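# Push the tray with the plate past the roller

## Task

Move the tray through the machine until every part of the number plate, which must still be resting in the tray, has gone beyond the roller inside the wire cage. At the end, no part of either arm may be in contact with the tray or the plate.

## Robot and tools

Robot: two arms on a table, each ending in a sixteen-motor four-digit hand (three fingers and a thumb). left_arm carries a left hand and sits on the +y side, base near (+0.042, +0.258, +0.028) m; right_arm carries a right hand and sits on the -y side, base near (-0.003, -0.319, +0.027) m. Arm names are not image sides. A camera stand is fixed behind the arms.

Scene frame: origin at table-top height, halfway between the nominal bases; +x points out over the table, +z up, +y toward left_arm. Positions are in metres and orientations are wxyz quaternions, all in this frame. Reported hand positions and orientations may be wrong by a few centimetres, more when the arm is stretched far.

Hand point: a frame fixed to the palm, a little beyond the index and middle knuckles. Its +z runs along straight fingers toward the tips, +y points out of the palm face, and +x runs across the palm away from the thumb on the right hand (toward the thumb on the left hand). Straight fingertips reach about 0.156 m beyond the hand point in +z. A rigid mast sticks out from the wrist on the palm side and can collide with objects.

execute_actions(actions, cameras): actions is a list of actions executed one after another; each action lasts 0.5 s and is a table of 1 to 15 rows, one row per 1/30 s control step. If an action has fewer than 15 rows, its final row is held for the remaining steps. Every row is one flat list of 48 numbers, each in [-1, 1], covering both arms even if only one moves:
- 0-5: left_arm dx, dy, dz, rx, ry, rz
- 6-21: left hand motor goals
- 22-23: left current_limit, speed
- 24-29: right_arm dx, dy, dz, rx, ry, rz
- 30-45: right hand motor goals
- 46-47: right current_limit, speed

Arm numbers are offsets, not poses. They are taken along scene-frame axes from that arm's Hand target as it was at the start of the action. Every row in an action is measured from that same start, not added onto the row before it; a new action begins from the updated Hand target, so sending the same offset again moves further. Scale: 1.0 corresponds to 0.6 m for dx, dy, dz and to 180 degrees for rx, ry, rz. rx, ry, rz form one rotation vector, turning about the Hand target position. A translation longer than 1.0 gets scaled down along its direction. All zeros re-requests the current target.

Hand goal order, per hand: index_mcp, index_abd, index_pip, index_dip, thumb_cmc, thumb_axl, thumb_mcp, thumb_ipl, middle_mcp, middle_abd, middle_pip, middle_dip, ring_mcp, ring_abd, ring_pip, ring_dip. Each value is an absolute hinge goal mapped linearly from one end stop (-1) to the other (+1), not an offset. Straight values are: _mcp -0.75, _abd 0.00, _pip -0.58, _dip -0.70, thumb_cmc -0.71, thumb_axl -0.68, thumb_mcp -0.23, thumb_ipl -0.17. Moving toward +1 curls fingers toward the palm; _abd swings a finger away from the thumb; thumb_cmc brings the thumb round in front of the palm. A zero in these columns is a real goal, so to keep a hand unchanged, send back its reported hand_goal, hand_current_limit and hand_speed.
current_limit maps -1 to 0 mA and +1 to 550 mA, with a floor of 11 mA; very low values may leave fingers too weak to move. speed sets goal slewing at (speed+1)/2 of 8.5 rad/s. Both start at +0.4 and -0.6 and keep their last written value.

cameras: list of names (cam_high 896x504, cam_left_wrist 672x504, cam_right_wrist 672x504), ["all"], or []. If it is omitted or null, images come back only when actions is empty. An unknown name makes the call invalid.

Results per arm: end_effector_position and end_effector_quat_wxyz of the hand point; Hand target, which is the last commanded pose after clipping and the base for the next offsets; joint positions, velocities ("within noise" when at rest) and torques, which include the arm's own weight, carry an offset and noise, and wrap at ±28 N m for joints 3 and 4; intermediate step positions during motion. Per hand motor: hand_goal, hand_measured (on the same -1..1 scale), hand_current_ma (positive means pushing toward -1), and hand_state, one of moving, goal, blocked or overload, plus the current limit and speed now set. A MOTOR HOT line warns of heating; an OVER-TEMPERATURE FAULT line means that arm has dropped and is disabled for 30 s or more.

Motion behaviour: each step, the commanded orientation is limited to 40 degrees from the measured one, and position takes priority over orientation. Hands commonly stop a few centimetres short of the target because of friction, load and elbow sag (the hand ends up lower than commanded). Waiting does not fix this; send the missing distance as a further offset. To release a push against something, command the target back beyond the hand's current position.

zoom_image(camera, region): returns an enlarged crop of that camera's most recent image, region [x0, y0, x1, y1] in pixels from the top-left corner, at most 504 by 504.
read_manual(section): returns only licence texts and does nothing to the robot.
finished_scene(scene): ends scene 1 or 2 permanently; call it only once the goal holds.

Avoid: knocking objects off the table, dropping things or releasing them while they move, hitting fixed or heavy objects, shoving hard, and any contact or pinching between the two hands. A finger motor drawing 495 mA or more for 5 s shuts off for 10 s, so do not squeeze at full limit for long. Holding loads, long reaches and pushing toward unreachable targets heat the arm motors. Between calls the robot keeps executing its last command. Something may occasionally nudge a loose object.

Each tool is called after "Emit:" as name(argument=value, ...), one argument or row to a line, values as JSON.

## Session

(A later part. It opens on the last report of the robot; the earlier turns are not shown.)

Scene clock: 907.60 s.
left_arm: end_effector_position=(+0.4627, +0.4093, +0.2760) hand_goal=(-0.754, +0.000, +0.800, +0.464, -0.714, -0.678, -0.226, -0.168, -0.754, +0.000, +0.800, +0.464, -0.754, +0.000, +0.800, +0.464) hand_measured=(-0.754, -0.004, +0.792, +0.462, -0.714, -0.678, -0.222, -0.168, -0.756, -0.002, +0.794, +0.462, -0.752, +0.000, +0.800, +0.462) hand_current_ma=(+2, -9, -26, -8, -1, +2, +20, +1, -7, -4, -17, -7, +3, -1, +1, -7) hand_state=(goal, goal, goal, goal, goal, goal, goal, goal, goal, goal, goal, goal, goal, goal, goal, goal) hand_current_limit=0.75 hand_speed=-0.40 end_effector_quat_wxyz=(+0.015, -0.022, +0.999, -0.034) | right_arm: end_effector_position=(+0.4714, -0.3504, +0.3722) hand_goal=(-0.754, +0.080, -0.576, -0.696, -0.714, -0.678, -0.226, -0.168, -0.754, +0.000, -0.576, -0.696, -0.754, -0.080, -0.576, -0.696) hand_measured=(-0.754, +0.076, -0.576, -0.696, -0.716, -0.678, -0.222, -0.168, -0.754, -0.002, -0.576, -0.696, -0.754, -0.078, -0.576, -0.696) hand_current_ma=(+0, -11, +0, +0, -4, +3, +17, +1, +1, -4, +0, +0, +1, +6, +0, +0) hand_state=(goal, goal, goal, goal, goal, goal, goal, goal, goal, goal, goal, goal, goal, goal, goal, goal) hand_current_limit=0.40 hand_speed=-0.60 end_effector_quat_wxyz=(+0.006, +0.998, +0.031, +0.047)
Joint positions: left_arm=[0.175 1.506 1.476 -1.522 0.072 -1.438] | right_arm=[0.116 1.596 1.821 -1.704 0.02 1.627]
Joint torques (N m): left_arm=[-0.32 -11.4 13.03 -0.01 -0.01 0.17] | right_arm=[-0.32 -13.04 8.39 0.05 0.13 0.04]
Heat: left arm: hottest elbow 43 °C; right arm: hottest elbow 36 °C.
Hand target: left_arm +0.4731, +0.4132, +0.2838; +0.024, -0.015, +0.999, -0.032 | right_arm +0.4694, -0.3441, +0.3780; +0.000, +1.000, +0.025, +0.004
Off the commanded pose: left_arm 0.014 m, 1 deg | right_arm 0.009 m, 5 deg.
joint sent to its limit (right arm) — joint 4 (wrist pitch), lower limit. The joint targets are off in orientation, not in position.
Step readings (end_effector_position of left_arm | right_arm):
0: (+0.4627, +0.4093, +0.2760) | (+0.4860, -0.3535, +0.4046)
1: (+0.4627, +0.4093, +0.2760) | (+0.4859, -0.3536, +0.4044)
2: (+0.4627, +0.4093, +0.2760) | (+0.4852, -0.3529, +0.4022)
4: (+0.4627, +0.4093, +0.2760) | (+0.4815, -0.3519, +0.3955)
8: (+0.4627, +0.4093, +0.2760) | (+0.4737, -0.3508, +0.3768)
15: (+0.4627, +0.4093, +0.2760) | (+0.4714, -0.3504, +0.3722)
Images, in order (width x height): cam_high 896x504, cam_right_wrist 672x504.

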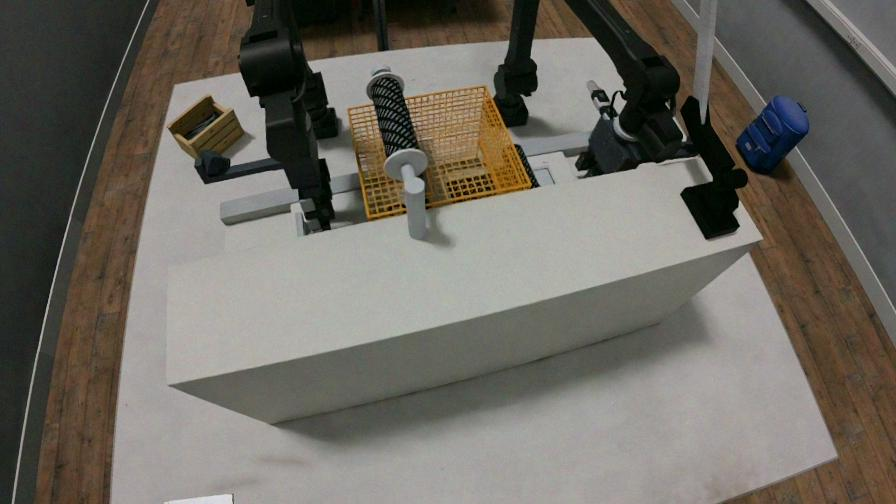

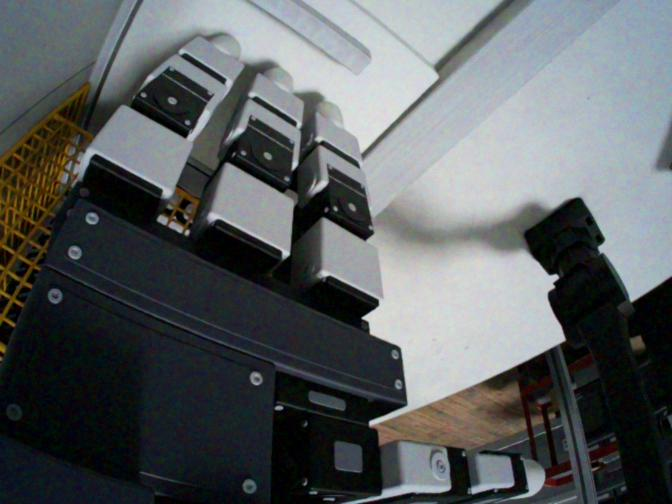

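Emit:
execute_actions(
  actions=[
    [[0,0,0,0,0,0,-0.754,0,0.8,0.464,-0.714,-0.678,-0.226,-0.168,-0.754,0,0.8,0.464,-0.754,0,0.8,0.464,0.75,-0.4,0,0,-0.033,0,0,0,-0.754,0.08,-0.576,-0.696,-0.714,-0.678,-0.226,-0.168,-0.754,0,-0.576,-0.696,-0.754,-0.08,-0.576,-0.696,0.4,-0.6]],
  ],
  cameras=["cam_right_wrist"],
)

Emit:
zoom_image(
  camera="cam_right_wrist",
  region=[140, 0, 440, 225],
)

Scene clock: 912.23 s.
left_arm: end_effector_position=(+0.4627, +0.4093, +0.2760) hand_goal=(-0.754, +0.000, +0.800, +0.464, -0.714, -0.678, -0.226, -0.168, -0.754, +0.000, +0.800, +0.464, -0.754, +0.000, +0.800, +0.464) hand_measured=(-0.754, -0.004, +0.792, +0.462, -0.714, -0.678, -0.222, -0.168, -0.756, -0.002, +0.794, +0.462, -0.752, +0.000, +0.800, +0.462) hand_current_ma=(+2, -9, -26, -8, -1, +2, +20, +1, -7, -4, -17, -7, +3, -1, +1, -7) hand_state=(goal, goal, goal, goal, goal, goal, goal, goal, goal, goal, goal, goal, goal, goal, goal, goal) hand_current_limit=0.75 hand_speed=-0.40 end_effector_quat_wxyz=(+0.015, -0.022, +0.999, -0.034) | right_arm: end_effector_position=(+0.4673, -0.3490, +0.3629) hand_goal=(-0.754, +0.080, -0.576, -0.696, -0.714, -0.678, -0.226, -0.168, -0.754, +0.000, -0.576, -0.696, -0.754, -0.080, -0.576, -0.696) hand_measured=(-0.754, +0.076, -0.576, -0.696, -0.716, -0.678, -0.222, -0.168, -0.754, -0.002, -0.576, -0.696, -0.754, -0.078, -0.576, -0.696) hand_current_ma=(+0, -11, +0, +0, -5, +3, +17, +1, +1, -4, +0, +0, +1, +6, +0, +0) hand_state=(goal, goal, goal, goal, goal, goal, goal, goal, goal, goal, goal, goal, goal, goal, goal, goal) hand_current_limit=0.40 hand_speed=-0.60 end_effector_quat_wxyz=(+0.002, +0.999, +0.031, +0.035)
Joint positions: left_arm=[0.175 1.506 1.476 -1.522 0.072 -1.438] | right_arm=[0.116 1.596 1.798 -1.704 0.01 1.628]
Joint torques (N m): left_arm=[-0.21 -11.4 13 0.02 -0.01 0.18] | right_arm=[-0.62 -11.16 8.21 -0.02 0.11 0.03]
Heat: left arm: hottest elbow 43 °C; right arm: hottest elbow 36 °C.
Hand target: left_arm +0.4731, +0.4132, +0.2838; +0.024, -0.015, +0.999, -0.032 | right_arm +0.4695, -0.3441, +0.3583; +0.000, +1.000, +0.025, +0.004
Off the commanded pose: left_arm 0.014 m, 1 deg | right_arm 0.007 m, 4 deg.
joint sent to its limit (right arm) — joint 4 (wrist pitch), lower limit. The joint targets are off in orientation, not in position.
Step readings (end_effector_position of left_arm | right_arm):
0: (+0.4627, +0.4093, +0.2760) | (+0.4712, -0.3503, +0.3722)
1: (+0.4627, +0.4093, +0.2760) | (+0.4712, -0.3503, +0.3722)
2: (+0.4627, +0.4093, +0.2760) | (+0.4711, -0.3498, +0.3716)
4: (+0.4627, +0.4093, +0.2760) | (+0.4703, -0.3494, +0.3697)
8: (+0.4627, +0.4093, +0.2760) | (+0.4679, -0.3491, +0.3642)
15: (+0.4627, +0.4093, +0.2760) | (+0.4673, -0.3490, +0.3629)
Images, in order (width x height): cam_right_wrist 672x504.

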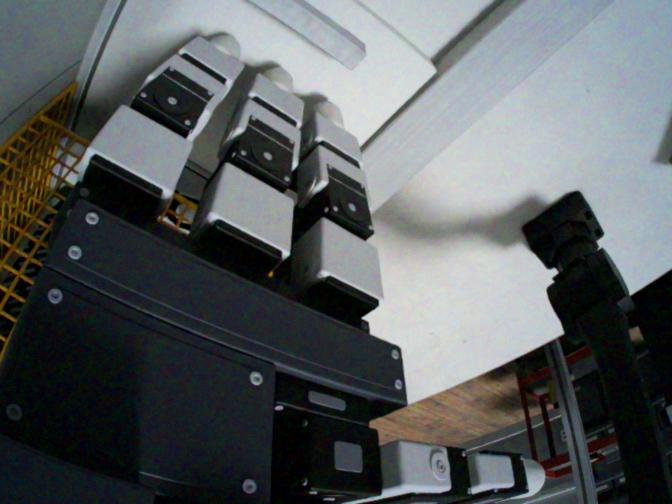

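Scaled by 1.680 from the camera's 672x504 image, which has a finer 960x720 frame.

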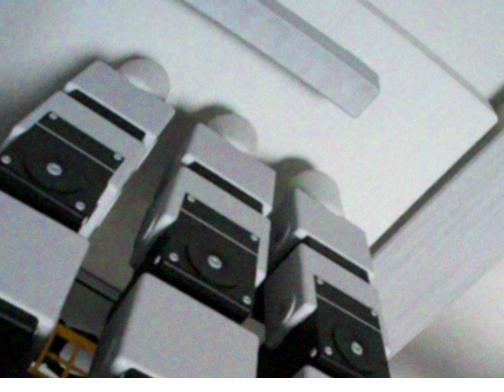

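Emit:
execute_actions(
  actions=[
    [[0,0,0,0,0,0,-0.754,0,0.8,0.464,-0.714,-0.678,-0.226,-0.168,-0.754,0,0.8,0.464,-0.754,0,0.8,0.464,0.75,-0.4,0,0,-0.02,0,0,0,-0.754,0.08,-0.576,-0.696,-0.714,-0.678,-0.226,-0.168,-0.754,0,-0.576,-0.696,-0.754,-0.08,-0.576,-0.696,0.7,-0.6]],
  ],
  cameras=["cam_right_wrist"],
)

Emit:
zoom_image(
  camera="cam_right_wrist",
  region=[140, 0, 440, 225],
)

Scene clock: 916.00 s.
left_arm: end_effector_position=(+0.4627, +0.4093, +0.2760) hand_goal=(-0.754, +0.000, +0.800, +0.464, -0.714, -0.678, -0.226, -0.168, -0.754, +0.000, +0.800, +0.464, -0.754, +0.000, +0.800, +0.464) hand_measured=(-0.754, -0.004, +0.792, +0.462, -0.714, -0.678, -0.222, -0.168, -0.756, -0.002, +0.794, +0.462, -0.752, +0.000, +0.800, +0.462) hand_current_ma=(+2, -9, -26, -8, -1, +2, +20, +1, -7, -4, -17, -7, +3, -1, +1, -7) hand_state=(goal, goal, goal, goal, goal, goal, goal, goal, goal, goal, goal, goal, goal, goal, goal, goal) hand_current_limit=0.75 hand_speed=-0.40 end_effector_quat_wxyz=(+0.015, -0.022, +0.999, -0.034) | right_arm: end_effector_position=(+0.4668, -0.3479, +0.3530) hand_goal=(-0.754, +0.080, -0.576, -0.696, -0.714, -0.678, -0.226, -0.168, -0.754, +0.000, -0.576, -0.696, -0.754, -0.080, -0.576, -0.696) hand_measured=(-0.754, +0.076, -0.576, -0.696, -0.716, -0.678, -0.222, -0.168, -0.754, -0.002, -0.576, -0.696, -0.754, -0.078, -0.576, -0.696) hand_current_ma=(+0, -11, +0, +0, -5, +3, +17, +1, +1, -4, +0, +0, +1, +6, +0, +0) hand_state=(goal, goal, goal, goal, goal, goal, goal, goal, goal, goal, goal, goal, goal, goal, goal, goal) hand_current_limit=0.70 hand_speed=-0.60 end_effector_quat_wxyz=(+0.000, +0.999, +0.031, +0.023)
Joint positions: left_arm=[0.175 1.506 1.476 -1.522 0.072 -1.438] | right_arm=[0.116 1.606 1.785 -1.704 0.003 1.628]
Joint torques (N m): left_arm=[-0.26 -11.46 13.01 -0.01 -0.02 0.17] | right_arm=[-0.73 -10.99 8.17 -0.06 0.11 0.03]
Heat: left arm: hottest elbow 43 °C; right arm: hottest elbow 35 °C.
Hand target: left_arm +0.4731, +0.4132, +0.2838; +0.024, -0.015, +0.999, -0.032 | right_arm +0.4695, -0.3441, +0.3463; +0.000, +1.000, +0.025, +0.004
Off the commanded pose: left_arm 0.014 m, 1 deg | right_arm 0.008 m, 2 deg.
joint sent to its limit (right arm) — joint 4 (wrist pitch), lower limit. The joint targets still meet the commanded pose.
Step readings (end_effector_position of left_arm | right_arm):
0: (+0.4627, +0.4093, +0.2760) | (+0.4673, -0.3490, +0.3629)
1: (+0.4627, +0.4093, +0.2760) | (+0.4673, -0.3490, +0.3629)
2: (+0.4627, +0.4093, +0.2760) | (+0.4672, -0.3487, +0.3626)
4: (+0.4627, +0.4093, +0.2760) | (+0.4667, -0.3485, +0.3614)
8: (+0.4627, +0.4093, +0.2760) | (+0.4657, -0.3481, +0.3573)
15: (+0.4627, +0.4093, +0.2760) | (+0.4667, -0.3480, +0.3532)
Images, in order (width x height): cam_right_wrist 672x504.

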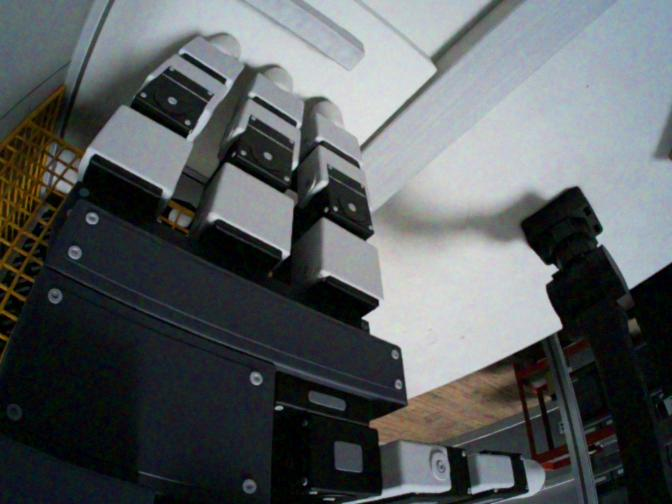

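Scaled by 1.680 from the camera's 672x504 image, which has a finer 960x720 frame.

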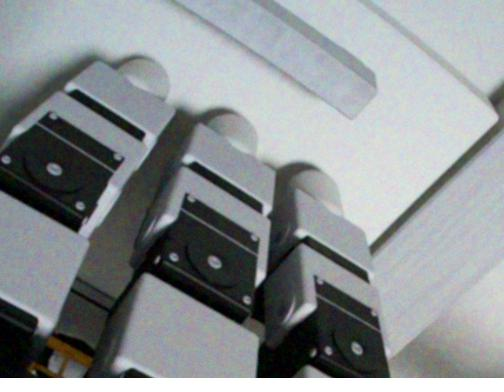

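Emit:
execute_actions(
  actions=[
    [[0,0,0,0,0,0,-0.754,0,0.8,0.464,-0.714,-0.678,-0.226,-0.168,-0.754,0,0.8,0.464,-0.754,0,0.8,0.464,0.75,-0.4,0,-0.05,-0.005,0,0,0,-0.754,0.08,-0.576,-0.696,-0.714,-0.678,-0.226,-0.168,-0.754,0,-0.576,-0.696,-0.754,-0.08,-0.576,-0.696,0.75,-0.6]],
  ],
  cameras=["cam_right_wrist"],
)

Emit:
zoom_image(
  camera="cam_right_wrist",
  region=[140, 0, 440, 225],
)

Scene clock: 923.53 s.
left_arm: end_effector_position=(+0.4627, +0.4093, +0.2760) hand_goal=(-0.754, +0.000, +0.800, +0.464, -0.714, -0.678, -0.226, -0.168, -0.754, +0.000, +0.800, +0.464, -0.754, +0.000, +0.800, +0.464) hand_measured=(-0.754, -0.004, +0.792, +0.462, -0.714, -0.678, -0.222, -0.168, -0.756, -0.002, +0.794, +0.462, -0.752, +0.000, +0.800, +0.462) hand_current_ma=(+2, -9, -26, -8, -1, +2, +20, +1, -7, -4, -17, -7, +3, -1, +1, -7) hand_state=(goal, goal, goal, goal, goal, goal, goal, goal, goal, goal, goal, goal, goal, goal, goal, goal) hand_current_limit=0.75 hand_speed=-0.40 end_effector_quat_wxyz=(+0.015, -0.022, +0.999, -0.034) | right_arm: end_effector_position=(+0.4647, -0.3699, +0.3482) hand_goal=(-0.754, +0.080, -0.576, -0.696, -0.714, -0.678, -0.226, -0.168, -0.754, +0.000, -0.576, -0.696, -0.754, -0.080, -0.576, -0.696) hand_measured=(-0.754, +0.076, -0.576, -0.696, -0.716, -0.678, -0.222, -0.168, -0.754, -0.002, -0.576, -0.696, -0.754, -0.078, -0.576, -0.696) hand_current_ma=(+0, -11, +0, +0, -5, +3, +17, +1, +1, -4, +0, +0, +1, +6, +0, +0) hand_state=(goal, goal, goal, goal, goal, goal, goal, goal, goal, goal, goal, goal, goal, goal, goal, goal) hand_current_limit=0.75 hand_speed=-0.60 end_effector_quat_wxyz=(-0.002, +1.000, +0.020, +0.017)
Joint positions: left_arm=[0.175 1.506 1.476 -1.522 0.072 -1.438] | right_arm=[0.068 1.606 1.772 -1.704 -0.003 1.604]
Joint torques (N m): left_arm=[-0.26 -11.46 13.01 0.01 -0.01 0.18] | right_arm=[-1.73 -11.22 8.21 -0.08 0.21 -0.24]
Heat: left arm: hottest elbow 43 °C; right arm: hottest elbow 35 °C.
Hand target: left_arm +0.4731, +0.4132, +0.2838; +0.024, -0.015, +0.999, -0.032 | right_arm +0.4695, -0.3740, +0.3432; +0.000, +1.000, +0.025, +0.004
Off the commanded pose: left_arm 0.014 m, 1 deg | right_arm 0.008 m, 2 deg.
joint sent to its limit (right arm) — joint 4 (wrist pitch), lower limit. The joint targets still meet the commanded pose.
Step readings (end_effector_position of left_arm | right_arm):
0: (+0.4627, +0.4093, +0.2760) | (+0.4668, -0.3479, +0.3530)
1: (+0.4627, +0.4093, +0.2760) | (+0.4668, -0.3479, +0.3530)
2: (+0.4627, +0.4093, +0.2760) | (+0.4667, -0.3481, +0.3529)
4: (+0.4627, +0.4093, +0.2760) | (+0.4658, -0.3525, +0.3517)
8: (+0.4627, +0.4093, +0.2760) | (+0.4646, -0.3600, +0.3487)
15: (+0.4627, +0.4093, +0.2760) | (+0.4645, -0.3705, +0.3486)
Images, in order (width x height): cam_right_wrist 672x504.

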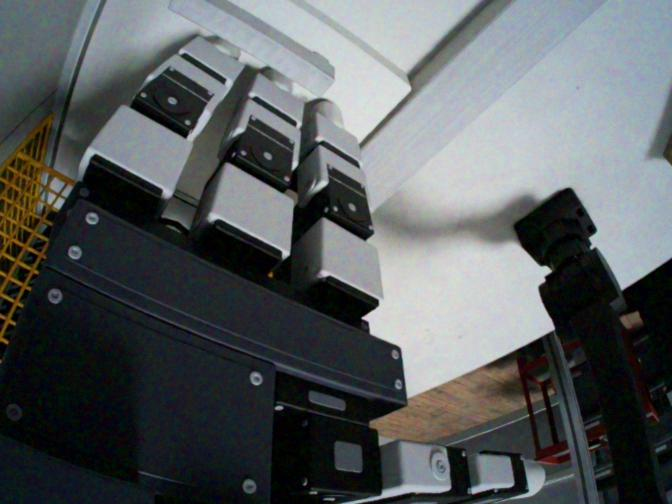

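Scaled by 1.680 from the camera's 672x504 image, which has a finer 960x720 frame.

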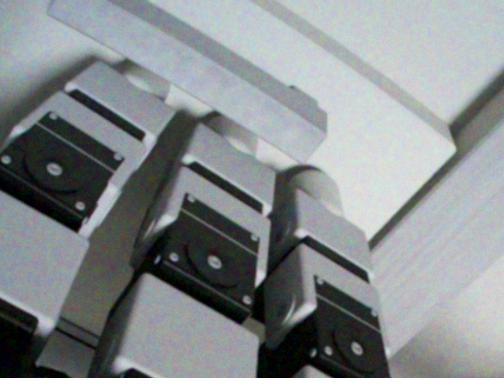

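Emit:
execute_actions(
  actions=[
    [[0,0,0,0,0,0,-0.754,0,0.8,0.464,-0.714,-0.678,-0.226,-0.168,-0.754,0,0.8,0.464,-0.754,0,0.8,0.464,0.75,-0.4,0.035,0,-0.01,0,0,0,-0.754,0.08,-0.576,-0.696,-0.714,-0.678,-0.226,-0.168,-0.754,0,-0.576,-0.696,-0.754,-0.08,-0.576,-0.696,0.75,-0.6]],
  ],
  cameras=["cam_high","cam_right_wrist"],
)

Emit:
zoom_image(
  camera="cam_right_wrist",
  region=[140, 0, 440, 225],
)

Scene clock: 929.90 s.
left_arm: end_effector_position=(+0.4627, +0.4093, +0.2760) hand_goal=(-0.754, +0.000, +0.800, +0.464, -0.714, -0.678, -0.226, -0.168, -0.754, +0.000, +0.800, +0.464, -0.754, +0.000, +0.800, +0.464) hand_measured=(-0.754, -0.004, +0.792, +0.462, -0.714, -0.678, -0.222, -0.168, -0.756, -0.002, +0.794, +0.462, -0.752, +0.000, +0.800, +0.462) hand_current_ma=(+2, -9, -26, -8, -1, +2, +20, +1, -7, -4, -17, -7, +3, -1, +1, -7) hand_state=(goal, goal, goal, goal, goal, goal, goal, goal, goal, goal, goal, goal, goal, goal, goal, goal) hand_current_limit=0.75 hand_speed=-0.40 end_effector_quat_wxyz=(+0.015, -0.022, +0.999, -0.034) | right_arm: end_effector_position=(+0.4718, -0.3694, +0.3469) hand_goal=(-0.754, +0.080, -0.576, -0.696, -0.714, -0.678, -0.226, -0.168, -0.754, +0.000, -0.576, -0.696, -0.754, -0.080, -0.576, -0.696) hand_measured=(-0.754, +0.034, -0.576, -0.696, -0.716, -0.678, -0.222, -0.168, -0.754, -0.002, -0.576, -0.696, -0.754, -0.078, -0.576, -0.696) hand_current_ma=(+1, -170, +0, +0, -4, +3, +17, +1, +1, -4, +0, +0, +1, +6, +0, +0) hand_state=(goal, blocked, goal, goal, goal, goal, goal, goal, goal, goal, goal, goal, goal, goal, goal, goal) hand_current_limit=0.75 hand_speed=-0.60 end_effector_quat_wxyz=(-0.002, +1.000, +0.020, +0.017)
Joint positions: left_arm=[0.175 1.506 1.476 -1.522 0.072 -1.438] | right_arm=[0.068 1.624 1.791 -1.704 -0.003 1.602]
Joint torques (N m): left_arm=[-0.21 -11.4 13.04 0.01 -0.02 0.18] | right_arm=[-1.96 -8.64 10.8 -0.1 0.19 -0.27]
Heat: left arm: hottest elbow 43 °C; right arm: hottest elbow 35 °C.
Hand target: left_arm +0.4731, +0.4132, +0.2838; +0.024, -0.015, +0.999, -0.032 | right_arm +0.4904, -0.3740, +0.3374; +0.000, +1.000, +0.025, +0.004
Off the commanded pose: left_arm 0.014 m, 1 deg | right_arm 0.022 m, 2 deg.
joint sent to its limit (right arm) — joint 4 (wrist pitch), lower limit. The joint targets still meet the commanded pose.
Step readings (end_effector_position of left_arm | right_arm):
0: (+0.4627, +0.4093, +0.2760) | (+0.4647, -0.3699, +0.3482)
1: (+0.4627, +0.4093, +0.2760) | (+0.4647, -0.3699, +0.3482)
2: (+0.4627, +0.4093, +0.2760) | (+0.4650, -0.3699, +0.3477)
4: (+0.4627, +0.4093, +0.2760) | (+0.4662, -0.3698, +0.3462)
8: (+0.4627, +0.4093, +0.2760) | (+0.4702, -0.3695, +0.3468)
15: (+0.4627, +0.4093, +0.2760) | (+0.4718, -0.3694, +0.3469)
Images, in order (width x height): cam_high 896x504, cam_right_wrist 672x504.

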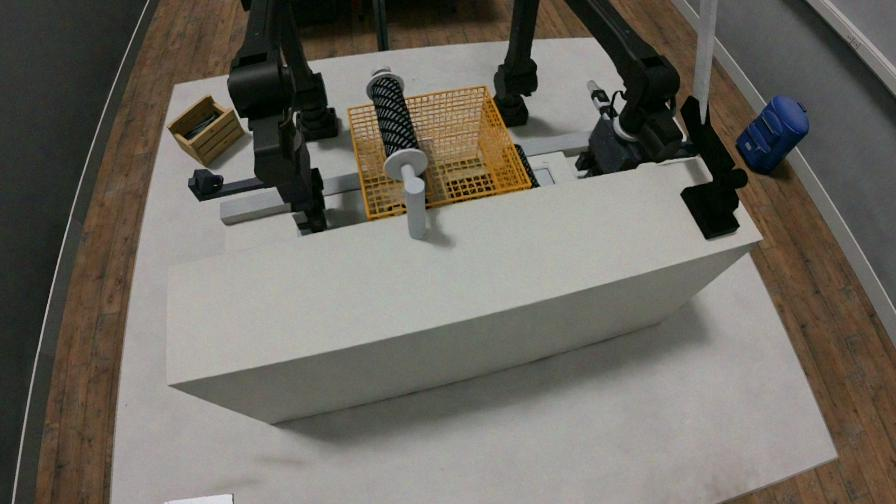

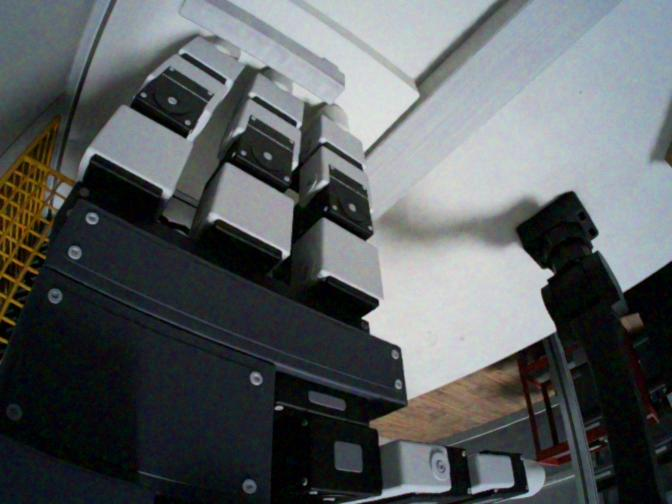

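Scaled by 1.680 from the camera's 672x504 image, which has a finer 960x720 frame.

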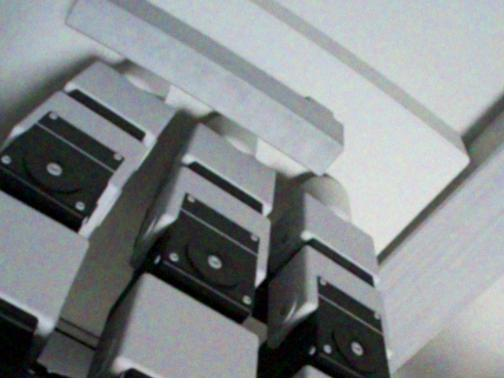

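Emit:
execute_actions(
  actions=[
    [[0,0,0,0,0,0,-0.754,0,0.8,0.464,-0.714,-0.678,-0.226,-0.168,-0.754,0,0.8,0.464,-0.754,0,0.8,0.464,0.75,-0.4,-0.035,0.02,0.01,0,0,0,-0.754,0.0,-0.576,-0.696,-0.714,-0.678,-0.226,-0.168,-0.754,0,-0.576,-0.696,-0.754,-0.08,-0.576,-0.696,0.75,-0.6]],
    [[0,0,0,0,0,0,-0.754,0,0.8,0.464,-0.714,-0.678,-0.226,-0.168,-0.754,0,0.8,0.464,-0.754,0,0.8,0.464,0.75,-0.4,0,0.025,0,0,0,0,-0.754,0.08,-0.576,-0.696,-0.714,-0.678,-0.226,-0.168,-0.754,0,-0.576,-0.696,-0.754,-0.08,-0.576,-0.696,0.75,-0.6]],
    [[0,0,0,0,0,0,-0.754,0,0.8,0.464,-0.714,-0.678,-0.226,-0.168,-0.754,0,0.8,0.464,-0.754,0,0.8,0.464,0.75,-0.4,0.06,0,0,0,0,0,-0.754,0.08,-0.576,-0.696,-0.714,-0.678,-0.226,-0.168,-0.754,0,-0.576,-0.696,-0.754,-0.08,-0.576,-0.696,0.75,-0.6]],
  ],
  cameras=["cam_right_wrist"],
)

Emit:
zoom_image(
  camera="cam_right_wrist",
  region=[140, 0, 440, 225],
)

Scene clock: 937.80 s.
left_arm: end_effector_position=(+0.4627, +0.4093, +0.2760) hand_goal=(-0.754, +0.000, +0.800, +0.464, -0.714, -0.678, -0.226, -0.168, -0.754, +0.000, +0.800, +0.464, -0.754, +0.000, +0.800, +0.464) hand_measured=(-0.754, -0.004, +0.792, +0.462, -0.714, -0.678, -0.222, -0.168, -0.756, -0.002, +0.794, +0.462, -0.752, +0.000, +0.800, +0.462) hand_current_ma=(+2, -9, -26, -8, -1, +2, +20, +1, -7, -4, -17, -7, +3, -1, +1, -7) hand_state=(goal, goal, goal, goal, goal, goal, goal, goal, goal, goal, goal, goal, goal, goal, goal, goal) hand_current_limit=0.75 hand_speed=-0.40 end_effector_quat_wxyz=(+0.015, -0.022, +0.999, -0.034) | right_arm: end_effector_position=(+0.4900, -0.3548, +0.3489) hand_goal=(-0.754, +0.080, -0.576, -0.696, -0.714, -0.678, -0.226, -0.168, -0.754, +0.000, -0.576, -0.696, -0.754, -0.080, -0.576, -0.696) hand_measured=(-0.734, +0.028, -0.562, -0.688, -0.716, -0.678, -0.222, -0.168, -0.754, -0.002, -0.576, -0.696, -0.754, -0.078, -0.576, -0.696) hand_current_ma=(+82, -193, +55, +30, -4, +3, +17, +1, +1, -4, +0, +0, +1, +6, +0, +0) hand_state=(goal, blocked, goal, goal, goal, goal, goal, goal, goal, goal, goal, goal, goal, goal, goal, goal) hand_current_limit=0.75 hand_speed=-0.60 end_effector_quat_wxyz=(+0.005, +0.999, +0.029, +0.024)
Joint positions: left_arm=[0.175 1.506 1.476 -1.522 0.072 -1.438] | right_arm=[0.101 1.666 1.846 -1.704 0.014 1.618]
Joint torques (N m): left_arm=[-0.32 -11.52 12.98 0.01 -0.01 0.18] | right_arm=[-0.56 -10.05 11.15 -0.06 0.11 0]
Heat: left arm: hottest elbow 44 °C; right arm: hottest elbow 34 °C.
Hand target: left_arm +0.4731, +0.4132, +0.2838; +0.024, -0.015, +0.999, -0.032 | right_arm +0.5054, -0.3470, +0.3433; +0.000, +1.000, +0.025, +0.004
Off the commanded pose: left_arm 0.014 m, 1 deg | right_arm 0.018 m, 2 deg.
joint sent to its limit (right arm) — joint 4 (wrist pitch), lower limit. The joint targets still meet the commanded pose.
Step readings (end_effector_position of left_arm | right_arm):
0: (+0.4627, +0.4093, +0.2760) | (+0.4718, -0.3694, +0.3469)
1: (+0.4627, +0.4093, +0.2760) | (+0.4718, -0.3694, +0.3469)
2: (+0.4627, +0.4093, +0.2760) | (+0.4718, -0.3694, +0.3469)
4: (+0.4627, +0.4093, +0.2760) | (+0.4718, -0.3694, +0.3469)
8: (+0.4627, +0.4093, +0.2760) | (+0.4719, -0.3687, +0.3469)
15: (+0.4627, +0.4093, +0.2760) | (+0.4719, -0.3681, +0.3472)
16: (+0.4627, +0.4093, +0.2760) | (+0.4719, -0.3679, +0.3472)
17: (+0.4627, +0.4093, +0.2760) | (+0.4719, -0.3678, +0.3474)
19: (+0.4627, +0.4093, +0.2760) | (+0.4719, -0.3662, +0.3479)
23: (+0.4627, +0.4093, +0.2760) | (+0.4721, -0.3597, +0.3484)
30: (+0.4627, +0.4093, +0.2760) | (+0.4718, -0.3567, +0.3484)
31: (+0.4627, +0.4093, +0.2760) | (+0.4718, -0.3567, +0.3484)
32: (+0.4627, +0.4093, +0.2760) | (+0.4718, -0.3567, +0.3484)
34: (+0.4627, +0.4093, +0.2760) | (+0.4738, -0.3565, +0.3486)
38: (+0.4627, +0.4093, +0.2760) | (+0.4851, -0.3553, +0.3487)
45: (+0.4627, +0.4093, +0.2760) | (+0.4897, -0.3548, +0.3490)
Images, in order (width x height): cam_right_wrist 672x504.

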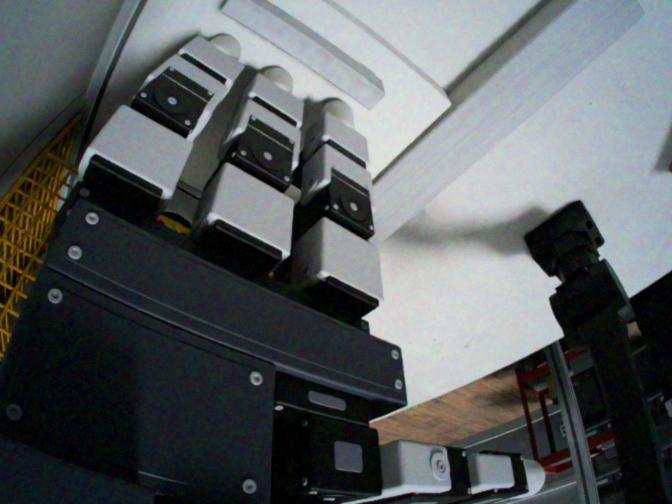

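Scaled by 1.680 from the camera's 672x504 image, which has a finer 960x720 frame.

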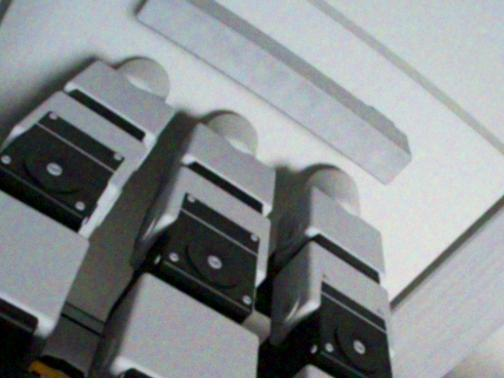

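Emit:
execute_actions(
  actions=[
    [[0,0,0,0,0,0,-0.754,0,0.8,0.464,-0.714,-0.678,-0.226,-0.168,-0.754,0,0.8,0.464,-0.754,0,0.8,0.464,0.75,-0.4,0.005,-0.02,0.014,0,0,0,-0.754,0.08,-0.576,-0.696,-0.714,-0.678,-0.226,-0.168,-0.754,0,-0.576,-0.696,-0.754,-0.08,-0.576,-0.696,0.75,-0.6]],
  ],
  cameras=["cam_right_wrist"],
)

Emit:
zoom_image(
  camera="cam_right_wrist",
  region=[140, 0, 440, 225],
)

Scene clock: 943.83 s.
left_arm: end_effector_position=(+0.4627, +0.4093, +0.2760) hand_goal=(-0.754, +0.000, +0.800, +0.464, -0.714, -0.678, -0.226, -0.168, -0.754, +0.000, +0.800, +0.464, -0.754, +0.000, +0.800, +0.464) hand_measured=(-0.754, -0.004, +0.792, +0.462, -0.714, -0.678, -0.222, -0.168, -0.756, -0.002, +0.794, +0.462, -0.752, +0.000, +0.800, +0.462) hand_current_ma=(+2, -9, -26, -8, -1, +2, +20, +1, -7, -4, -17, -7, +3, -1, +1, -7) hand_state=(goal, goal, goal, goal, goal, goal, goal, goal, goal, goal, goal, goal, goal, goal, goal, goal) hand_current_limit=0.75 hand_speed=-0.40 end_effector_quat_wxyz=(+0.015, -0.022, +0.999, -0.034) | right_arm: end_effector_position=(+0.4932, -0.3550, +0.3493) hand_goal=(-0.754, +0.080, -0.576, -0.696, -0.714, -0.678, -0.226, -0.168, -0.754, +0.000, -0.576, -0.696, -0.754, -0.080, -0.576, -0.696) hand_measured=(-0.740, +0.056, -0.566, -0.690, -0.716, -0.678, -0.222, -0.168, -0.754, -0.002, -0.576, -0.696, -0.754, -0.078, -0.576, -0.696) hand_current_ma=(+55, -88, +36, +22, -4, +3, +17, +1, +1, -4, +0, +0, +1, +6, +0, +0) hand_state=(goal, blocked, goal, goal, goal, goal, goal, goal, goal, goal, goal, goal, goal, goal, goal, goal) hand_current_limit=0.75 hand_speed=-0.60 end_effector_quat_wxyz=(+0.005, +0.999, +0.028, +0.026)
Joint positions: left_arm=[0.175 1.506 1.476 -1.522 0.072 -1.438] | right_arm=[0.099 1.673 1.857 -1.704 0.014 1.618]
Joint torques (N m): left_arm=[-0.32 -11.46 13.01 0.01 -0.02 0.18] | right_arm=[-2.08 -11.05 11.55 -0.03 0.2 -0.21]
Heat: left arm: hottest elbow 44 °C; right arm: hottest elbow 34 °C.
Hand target: left_arm +0.4731, +0.4132, +0.2838; +0.024, -0.015, +0.999, -0.032 | right_arm +0.5084, -0.3590, +0.3516; +0.000, +1.000, +0.025, +0.004
Off the commanded pose: left_arm 0.014 m, 1 deg | right_arm 0.016 m, 3 deg.
joint sent to its limit (right arm) — joint 4 (wrist pitch), lower limit. The joint targets are off in orientation, not in position.
Step readings (end_effector_position of left_arm | right_arm):
0: (+0.4627, +0.4093, +0.2760) | (+0.4900, -0.3548, +0.3489)
1: (+0.4627, +0.4093, +0.2760) | (+0.4900, -0.3548, +0.3489)
2: (+0.4627, +0.4093, +0.2760) | (+0.4901, -0.3548, +0.3491)
4: (+0.4627, +0.4093, +0.2760) | (+0.4910, -0.3547, +0.3494)
8: (+0.4627, +0.4093, +0.2760) | (+0.4927, -0.3545, +0.3494)
15: (+0.4627, +0.4093, +0.2760) | (+0.4932, -0.3550, +0.3493)
Images, in order (width x height): cam_right_wrist 672x504.

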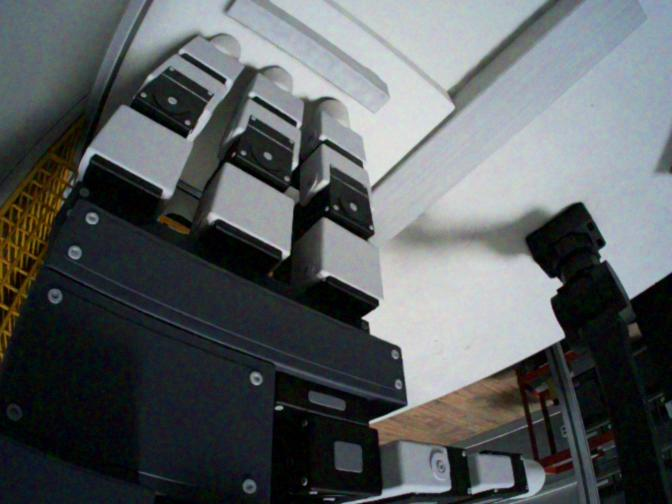

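Scaled by 1.680 from the camera's 672x504 image, which has a finer 960x720 frame.

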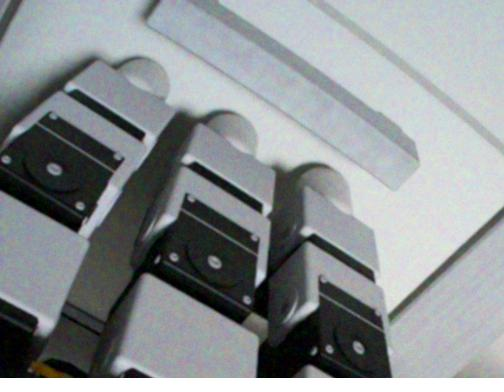

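Emit:
execute_actions(
  actions=[
    [[0,0,0,0,0,0,-0.754,0,0.8,0.464,-0.714,-0.678,-0.226,-0.168,-0.754,0,0.8,0.464,-0.754,0,0.8,0.464,0.75,-0.4,-0.008,-0.035,0.01,0,0,0,-0.754,0.08,-0.576,-0.696,-0.714,-0.678,-0.226,-0.168,-0.754,0,-0.576,-0.696,-0.754,-0.08,-0.576,-0.696,0.75,-0.6]],
  ],
  cameras=["cam_right_wrist"],
)

Emit:
zoom_image(
  camera="cam_right_wrist",
  region=[140, 0, 440, 225],
)

Scene clock: 949.23 s.
left_arm: end_effector_position=(+0.4627, +0.4093, +0.2760) hand_goal=(-0.754, +0.000, +0.800, +0.464, -0.714, -0.678, -0.226, -0.168, -0.754, +0.000, +0.800, +0.464, -0.754, +0.000, +0.800, +0.464) hand_measured=(-0.754, -0.004, +0.792, +0.462, -0.714, -0.678, -0.222, -0.168, -0.756, -0.002, +0.794, +0.462, -0.752, +0.000, +0.800, +0.462) hand_current_ma=(+2, -9, -26, -8, -1, +2, +20, +1, -7, -4, -17, -7, +3, -1, +1, -7) hand_state=(goal, goal, goal, goal, goal, goal, goal, goal, goal, goal, goal, goal, goal, goal, goal, goal) hand_current_limit=0.75 hand_speed=-0.40 end_effector_quat_wxyz=(+0.015, -0.022, +0.999, -0.034) | right_arm: end_effector_position=(+0.4937, -0.3714, +0.3485) hand_goal=(-0.754, +0.080, -0.576, -0.696, -0.714, -0.678, -0.226, -0.168, -0.754, +0.000, -0.576, -0.696, -0.754, -0.080, -0.576, -0.696) hand_measured=(-0.772, +0.062, -0.588, -0.702, -0.716, -0.678, -0.222, -0.168, -0.754, -0.002, -0.576, -0.696, -0.754, -0.078, -0.576, -0.696) hand_current_ma=(-79, -60, -50, -22, -4, +3, +17, +1, +1, -4, +0, +0, +1, +6, +0, +0) hand_state=(goal, goal, goal, goal, goal, goal, goal, goal, goal, goal, goal, goal, goal, goal, goal, goal) hand_current_limit=0.75 hand_speed=-0.60 end_effector_quat_wxyz=(+0.001, +0.999, +0.023, +0.025)
Joint positions: left_arm=[0.175 1.506 1.476 -1.522 0.072 -1.438] | right_arm=[0.064 1.673 1.857 -1.704 0.003 1.592]
Joint torques (N m): left_arm=[-0.32 -11.46 13.01 0.01 -0.02 0.18] | right_arm=[-2.32 -12.75 10.66 -0.03 0.36 -0.29]
Heat: left arm: hottest elbow 44 °C; right arm: hottest elbow 35 °C.
Hand target: left_arm +0.4731, +0.4132, +0.2838; +0.024, -0.015, +0.999, -0.032 | right_arm +0.5036, -0.3801, +0.3576; +0.000, +1.000, +0.025, +0.004
Off the commanded pose: left_arm 0.014 m, 1 deg | right_arm 0.016 m, 2 deg.
joint sent to its limit (right arm) — joint 4 (wrist pitch), lower limit. The joint targets are off in orientation, not in position.
Step readings (end_effector_position of left_arm | right_arm):
0: (+0.4627, +0.4093, +0.2760) | (+0.4932, -0.3550, +0.3493)
1: (+0.4627, +0.4093, +0.2760) | (+0.4932, -0.3552, +0.3493)
2: (+0.4627, +0.4093, +0.2760) | (+0.4930, -0.3567, +0.3493)
4: (+0.4627, +0.4093, +0.2760) | (+0.4932, -0.3594, +0.3488)
8: (+0.4627, +0.4093, +0.2760) | (+0.4932, -0.3673, +0.3486)
15: (+0.4627, +0.4093, +0.2760) | (+0.4935, -0.3716, +0.3486)
Images, in order (width x height): cam_right_wrist 672x504.

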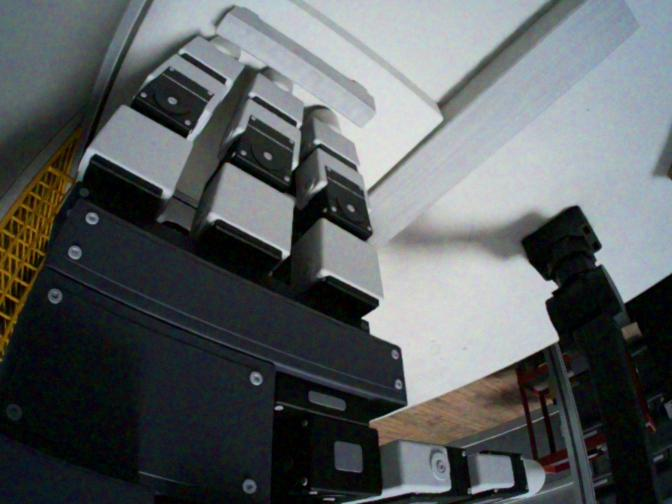

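Scaled by 1.680 from the camera's 672x504 image, which has a finer 960x720 frame.

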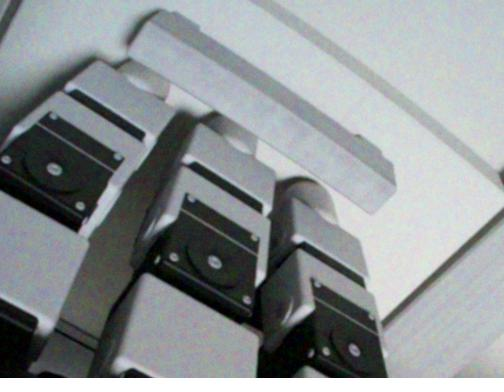

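Emit:
execute_actions(
  actions=[
    [[0,0,0,0,0,0,-0.754,0,0.8,0.464,-0.714,-0.678,-0.226,-0.168,-0.754,0,0.8,0.464,-0.754,0,0.8,0.464,0.75,-0.4,0,-0.02,0.012,0,0,0,-0.754,0.08,-0.576,-0.696,-0.714,-0.678,-0.226,-0.168,-0.754,0,-0.576,-0.696,-0.754,-0.08,-0.576,-0.696,0.75,-0.6]],
  ],
)

Scene clock: 952.77 s.
left_arm: end_effector_position=(+0.4627, +0.4093, +0.2760) hand_goal=(-0.754, +0.000, +0.800, +0.464, -0.714, -0.678, -0.226, -0.168, -0.754, +0.000, +0.800, +0.464, -0.754, +0.000, +0.800, +0.464) hand_measured=(-0.754, -0.004, +0.792, +0.462, -0.714, -0.678, -0.222, -0.168, -0.756, -0.002, +0.794, +0.462, -0.752, +0.000, +0.800, +0.462) hand_current_ma=(+2, -9, -26, -8, -1, +2, +20, +1, -7, -4, -17, -7, +3, -1, +1, -7) hand_state=(goal, goal, goal, goal, goal, goal, goal, goal, goal, goal, goal, goal, goal, goal, goal, goal) hand_current_limit=0.75 hand_speed=-0.40 end_effector_quat_wxyz=(+0.015, -0.022, +0.999, -0.034) | right_arm: end_effector_position=(+0.4952, -0.3786, +0.3485) hand_goal=(-0.754, +0.080, -0.576, -0.696, -0.714, -0.678, -0.226, -0.168, -0.754, +0.000, -0.576, -0.696, -0.754, -0.080, -0.576, -0.696) hand_measured=(-0.764, +0.076, -0.586, -0.702, -0.716, -0.678, -0.222, -0.168, -0.762, -0.002, -0.580, -0.696, -0.766, -0.078, -0.582, -0.696) hand_current_ma=(-45, -11, -37, -22, -4, +3, +17, +1, -34, -4, -11, +0, -46, +3, -18, +0) hand_state=(goal, goal, goal, goal, goal, goal, goal, goal, goal, goal, goal, goal, goal, goal, goal, goal) hand_current_limit=0.75 hand_speed=-0.60 end_effector_quat_wxyz=(+0.000, +0.999, +0.029, +0.025)
Joint positions: left_arm=[0.175 1.506 1.476 -1.522 0.072 -1.438] | right_arm=[0.05 1.673 1.857 -1.704 0.002 1.565]
Joint torques (N m): left_arm=[-0.26 -11.52 13 0.02 -0.01 0.18] | right_arm=[-2.84 -13.45 11.1 -0.05 0.53 -0.27]
Heat: left arm: hottest elbow 44 °C; right arm: hottest elbow 35 °C.
Hand target: left_arm +0.4731, +0.4132, +0.2838; +0.024, -0.015, +0.999, -0.032 | right_arm +0.5036, -0.3920, +0.3648; +0.000, +1.000, +0.025, +0.004
Off the commanded pose: left_arm 0.014 m, 1 deg | right_arm 0.023 m, 3 deg.
joint sent to its limit (right arm) — joint 4 (wrist pitch), lower limit. The joint targets are off in orientation, not in position.
Step readings (end_effector_position of left_arm | right_arm):
0: (+0.4627, +0.4093, +0.2760) | (+0.4937, -0.3714, +0.3485)
1: (+0.4627, +0.4093, +0.2760) | (+0.4937, -0.3714, +0.3485)
2: (+0.4627, +0.4093, +0.2760) | (+0.4938, -0.3716, +0.3485)
4: (+0.4627, +0.4093, +0.2760) | (+0.4942, -0.3725, +0.3485)
8: (+0.4627, +0.4093, +0.2760) | (+0.4944, -0.3774, +0.3485)
15: (+0.4627, +0.4093, +0.2760) | (+0.4950, -0.3786, +0.3485)

Emit:
execute_actions(
  actions=[
    [[0,0,0,0,0,0,-0.754,0,0.8,0.464,-0.714,-0.678,-0.226,-0.168,-0.754,0,0.8,0.464,-0.754,0,0.8,0.464,0.75,-0.4,0,-0.04,0,0,0,0,-0.754,0.08,-0.576,-0.696,-0.714,-0.678,-0.226,-0.168,-0.754,0,-0.576,-0.696,-0.754,-0.08,-0.576,-0.696,0.75,-0.6]],
  ],
)

Scene clock: 956.00 s.
left_arm: end_effector_position=(+0.4627, +0.4093, +0.2760) hand_goal=(-0.754, +0.000, +0.800, +0.464, -0.714, -0.678, -0.226, -0.168, -0.754, +0.000, +0.800, +0.464, -0.754, +0.000, +0.800, +0.464) hand_measured=(-0.754, -0.004, +0.792, +0.462, -0.714, -0.678, -0.222, -0.168, -0.756, -0.002, +0.794, +0.462, -0.752, +0.000, +0.800, +0.462) hand_current_ma=(+2, -9, -26, -8, -1, +2, +20, +1, -7, -4, -17, -7, +3, -1, +1, -7) hand_state=(goal, goal, goal, goal, goal, goal, goal, goal, goal, goal, goal, goal, goal, goal, goal, goal) hand_current_limit=0.75 hand_speed=-0.40 end_effector_quat_wxyz=(+0.015, -0.022, +0.999, -0.034) | right_arm: end_effector_position=(+0.4973, -0.3857, +0.3468) hand_goal=(-0.754, +0.080, -0.576, -0.696, -0.714, -0.678, -0.226, -0.168, -0.754, +0.000, -0.576, -0.696, -0.754, -0.080, -0.576, -0.696) hand_measured=(-0.782, +0.076, -0.592, -0.702, -0.716, -0.678, -0.222, -0.168, -0.782, -0.004, -0.588, -0.698, -0.780, -0.082, -0.590, -0.698) hand_current_ma=(-127, -11, -60, -22, -4, +3, +17, +1, -126, -11, -49, -7, -116, -4, -52, -9) hand_state=(blocked, goal, goal, goal, goal, goal, goal, goal, blocked, goal, goal, goal, blocked, goal, goal, goal) hand_current_limit=0.75 hand_speed=-0.60 end_effector_quat_wxyz=(-0.010, +0.999, +0.040, +0.025)
Joint positions: left_arm=[0.175 1.506 1.476 -1.522 0.072 -1.438] | right_arm=[0.029 1.673 1.857 -1.704 -0.02 1.526]
Joint torques (N m): left_arm=[-0.26 -11.34 13 0.02 -0.02 0.18] | right_arm=[-4.66 -13.74 10.86 -0.03 1.29 -0.29]
Heat: left arm: hottest elbow 44 °C; right arm: hottest elbow 35 °C.
Hand target: left_arm +0.4731, +0.4132, +0.2838; +0.024, -0.015, +0.999, -0.032 | right_arm +0.5036, -0.4160, +0.3648; +0.000, +1.000, +0.025, +0.004
Off the commanded pose: left_arm 0.014 m, 1 deg | right_arm 0.036 m, 3 deg.
joint sent to its limit (right arm) — joint 4 (wrist pitch), lower limit. The joint targets are off in position and orientation.
Step readings (end_effector_position of left_arm | right_arm):
0: (+0.4627, +0.4093, +0.2760) | (+0.4952, -0.3786, +0.3485)
1: (+0.4627, +0.4093, +0.2760) | (+0.4952, -0.3786, +0.3485)
2: (+0.4627, +0.4093, +0.2760) | (+0.4953, -0.3795, +0.3485)
4: (+0.4627, +0.4093, +0.2760) | (+0.4959, -0.3812, +0.3480)
8: (+0.4627, +0.4093, +0.2760) | (+0.4964, -0.3852, +0.3469)
15: (+0.4627, +0.4093, +0.2760) | (+0.4971, -0.3856, +0.3468)

Emit:
execute_actions(
  actions=[
    [[0,0,0,0,0,0,-0.754,0,0.8,0.464,-0.714,-0.678,-0.226,-0.168,-0.754,0,0.8,0.464,-0.754,0,0.8,0.464,0.75,-0.4,0,-0.04,0,0,0,0,-0.754,0.08,-0.576,-0.696,-0.714,-0.678,-0.226,-0.168,-0.754,0,-0.576,-0.696,-0.754,-0.08,-0.576,-0.696,0.75,-0.6]],
  ],
  cameras=["cam_high"],
)

Scene clock: 958.93 s.
left_arm: end_effector_position=(+0.4627, +0.4093, +0.2760) hand_goal=(-0.754, +0.000, +0.800, +0.464, -0.714, -0.678, -0.226, -0.168, -0.754, +0.000, +0.800, +0.464, -0.754, +0.000, +0.800, +0.464) hand_measured=(-0.754, -0.004, +0.792, +0.462, -0.714, -0.678, -0.222, -0.168, -0.756, -0.002, +0.794, +0.462, -0.752, +0.000, +0.800, +0.462) hand_current_ma=(+2, -9, -26, -8, -1, +2, +20, +1, -7, -4, -17, -7, +3, -1, +1, -7) hand_state=(goal, goal, goal, goal, goal, goal, goal, goal, goal, goal, goal, goal, goal, goal, goal, goal) hand_current_limit=0.75 hand_speed=-0.40 end_effector_quat_wxyz=(+0.015, -0.022, +0.999, -0.034) | right_arm: end_effector_position=(+0.4980, -0.4086, +0.3463) hand_goal=(-0.754, +0.080, -0.576, -0.696, -0.714, -0.678, -0.226, -0.168, -0.754, +0.000, -0.576, -0.696, -0.754, -0.080, -0.576, -0.696) hand_measured=(-0.796, +0.082, -0.600, -0.702, -0.716, -0.678, -0.222, -0.168, -0.794, +0.002, -0.594, -0.700, -0.790, -0.076, -0.596, -0.702) hand_current_ma=(-193, +3, -94, -22, -4, +3, +17, +1, -185, +3, -76, -17, -162, +10, -77, -21) hand_state=(blocked, goal, blocked, goal, goal, goal, goal, goal, blocked, goal, goal, goal, blocked, goal, goal, goal) hand_current_limit=0.75 hand_speed=-0.60 end_effector_quat_wxyz=(-0.014, +0.999, +0.042, +0.026)
Joint positions: left_arm=[0.175 1.506 1.476 -1.522 0.072 -1.438] | right_arm=[-0.019 1.673 1.857 -1.704 -0.032 1.473]
Joint torques (N m): left_arm=[-0.32 -11.52 13.01 -0.01 -0.02 0.18] | right_arm=[-4.42 -13.57 10.97 -0.05 1.73 -0.23]
Heat: left arm: hottest elbow 44 °C; right arm: hottest elbow 35 °C.
Hand target: left_arm +0.4731, +0.4132, +0.2838; +0.024, -0.015, +0.999, -0.032 | right_arm +0.5036, -0.4400, +0.3649; +0.000, +1.000, +0.025, +0.004
Off the commanded pose: left_arm 0.014 m, 1 deg | right_arm 0.037 m, 4 deg.
joint sent to its limit (right arm) — joint 4 (wrist pitch), lower limit. The joint targets are off in position and orientation.
Step readings (end_effector_position of left_arm | right_arm):
0: (+0.4627, +0.4093, +0.2760) | (+0.4973, -0.3857, +0.3468)
1: (+0.4627, +0.4093, +0.2760) | (+0.4972, -0.3859, +0.3468)
2: (+0.4627, +0.4093, +0.2760) | (+0.4974, -0.3865, +0.3468)
4: (+0.4627, +0.4093, +0.2760) | (+0.4977, -0.3883, +0.3464)
8: (+0.4627, +0.4093, +0.2760) | (+0.4980, -0.3949, +0.3460)
15: (+0.4627, +0.4093, +0.2760) | (+0.4978, -0.4061, +0.3461)
Images, in order (width x height): cam_high 896x504.

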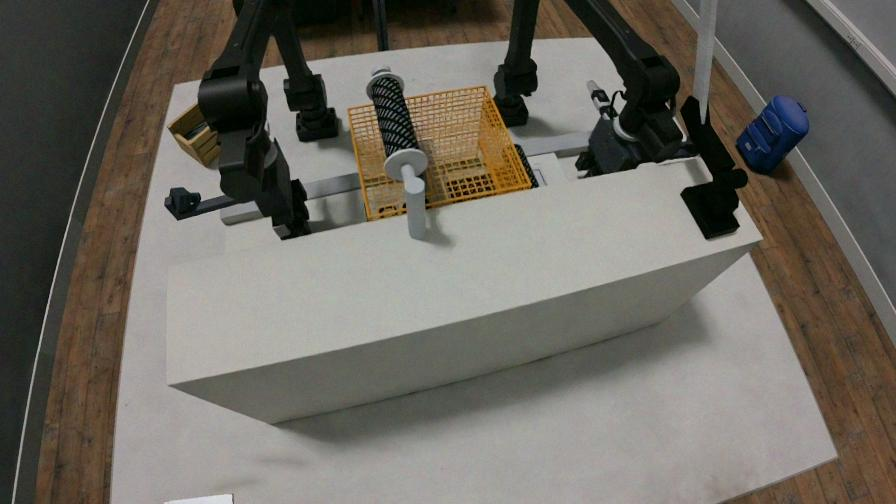

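Emit:
execute_actions(
  actions=[
    [[0,0,0,0,0,0,-0.754,0,0.8,0.464,-0.714,-0.678,-0.226,-0.168,-0.754,0,0.8,0.464,-0.754,0,0.8,0.464,0.75,-0.4,0,-0.045,0,0,0,0,-0.754,0.08,-0.576,-0.696,-0.714,-0.678,-0.226,-0.168,-0.754,0,-0.576,-0.696,-0.754,-0.08,-0.576,-0.696,0.75,-0.6]],
    [[0,0,0,0,0,0,-0.754,0,0.8,0.464,-0.714,-0.678,-0.226,-0.168,-0.754,0,0.8,0.464,-0.754,0,0.8,0.464,0.75,-0.4,0,-0.045,0,0,0,0,-0.754,0.08,-0.576,-0.696,-0.714,-0.678,-0.226,-0.168,-0.754,0,-0.576,-0.696,-0.754,-0.08,-0.576,-0.696,0.75,-0.6]],
  ],
  cameras=["cam_high","cam_right_wrist"],
)

Scene clock: 964.37 s.
left_arm: end_effector_position=(+0.4627, +0.4093, +0.2760) hand_goal=(-0.754, +0.000, +0.800, +0.464, -0.714, -0.678, -0.226, -0.168, -0.754, +0.000, +0.800, +0.464, -0.754, +0.000, +0.800, +0.464) hand_measured=(-0.754, -0.004, +0.792, +0.462, -0.714, -0.678, -0.222, -0.168, -0.756, -0.002, +0.794, +0.462, -0.752, +0.000, +0.800, +0.462) hand_current_ma=(+2, -9, -26, -8, -1, +2, +20, +1, -7, -4, -17, -7, +3, -1, +1, -7) hand_state=(goal, goal, goal, goal, goal, goal, goal, goal, goal, goal, goal, goal, goal, goal, goal, goal) hand_current_limit=0.75 hand_speed=-0.40 end_effector_quat_wxyz=(+0.015, -0.022, +0.999, -0.034) | right_arm: end_effector_position=(+0.4991, -0.4611, +0.3475) hand_goal=(-0.754, +0.080, -0.576, -0.696, -0.714, -0.678, -0.226, -0.168, -0.754, +0.000, -0.576, -0.696, -0.754, -0.080, -0.576, -0.696) hand_measured=(-0.800, +0.092, -0.602, -0.702, -0.716, -0.678, -0.222, -0.168, -0.796, +0.010, -0.596, -0.702, -0.792, -0.070, -0.596, -0.704) hand_current_ma=(-208, +39, -102, -22, -4, +3, +17, +1, -193, +35, -81, -25, -167, +32, -82, -26) hand_state=(blocked, goal, blocked, goal, goal, goal, goal, goal, blocked, goal, blocked, goal, blocked, goal, blocked, goal) hand_current_limit=0.75 hand_speed=-0.60 end_effector_quat_wxyz=(-0.011, +0.998, +0.043, +0.034)
Joint positions: left_arm=[0.175 1.506 1.476 -1.522 0.072 -1.438] | right_arm=[-0.121 1.676 1.862 -1.694 -0.033 1.369]
Joint torques (N m): left_arm=[-0.21 -11.46 13 0.02 -0.01 0.18] | right_arm=[-4.42 -12.57 11.92 -0.01 1.77 -0.21]
Heat: left arm: hottest elbow 44 °C; right arm: hottest elbow 35 °C.
Hand target: left_arm +0.4731, +0.4132, +0.2838; +0.024, -0.015, +0.999, -0.032 | right_arm +0.5036, -0.4940, +0.3648; +0.000, +1.000, +0.025, +0.004
Off the commanded pose: left_arm 0.014 m, 1 deg | right_arm 0.038 m, 4 deg.
joint sent to its limit (right arm) — joint 4 (wrist pitch), lower limit. The joint targets are off in orientation, not in position.
Step readings (end_effector_position of left_arm | right_arm):
0: (+0.4627, +0.4093, +0.2760) | (+0.4980, -0.4086, +0.3463)
1: (+0.4627, +0.4093, +0.2760) | (+0.4980, -0.4088, +0.3463)
2: (+0.4627, +0.4093, +0.2760) | (+0.4982, -0.4094, +0.3464)
4: (+0.4627, +0.4093, +0.2760) | (+0.4985, -0.4109, +0.3461)
8: (+0.4627, +0.4093, +0.2760) | (+0.4987, -0.4177, +0.3461)
15: (+0.4627, +0.4093, +0.2760) | (+0.4988, -0.4319, +0.3465)
16: (+0.4627, +0.4093, +0.2760) | (+0.4987, -0.4334, +0.3466)
17: (+0.4627, +0.4093, +0.2760) | (+0.4990, -0.4350, +0.3466)
19: (+0.4627, +0.4093, +0.2760) | (+0.4988, -0.4381, +0.3467)
23: (+0.4627, +0.4093, +0.2760) | (+0.4992, -0.4462, +0.3469)
30: (+0.4627, +0.4093, +0.2760) | (+0.4990, -0.4594, +0.3475)
Images, in order (width x height): cam_high 896x504, cam_right_wrist 672x504.

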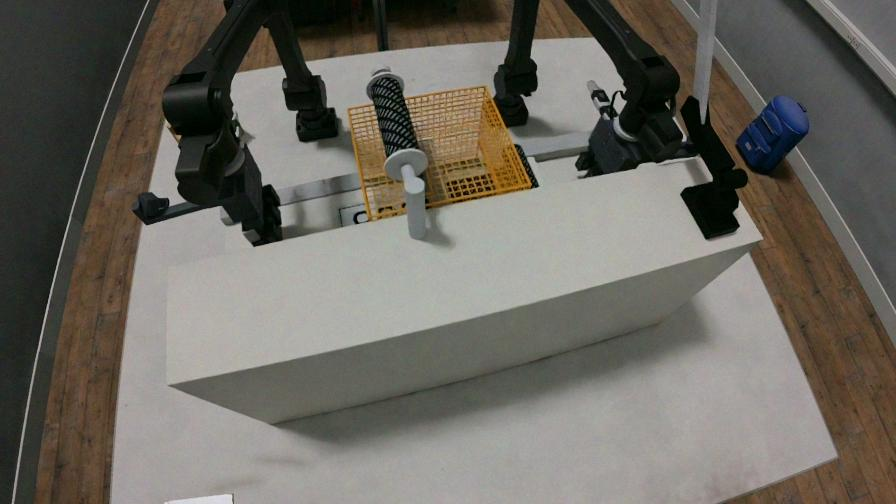

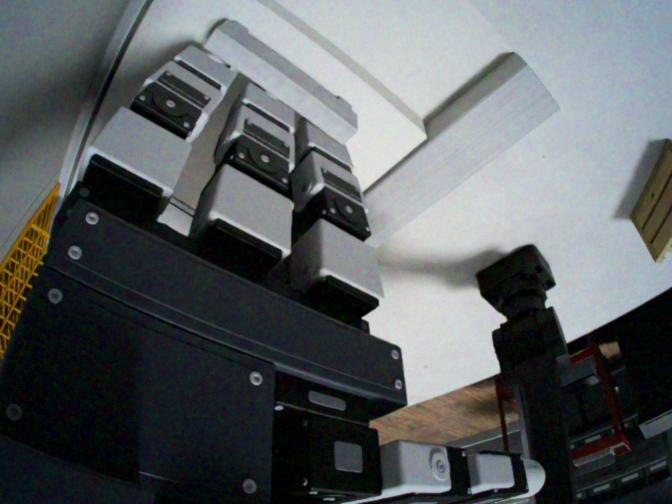

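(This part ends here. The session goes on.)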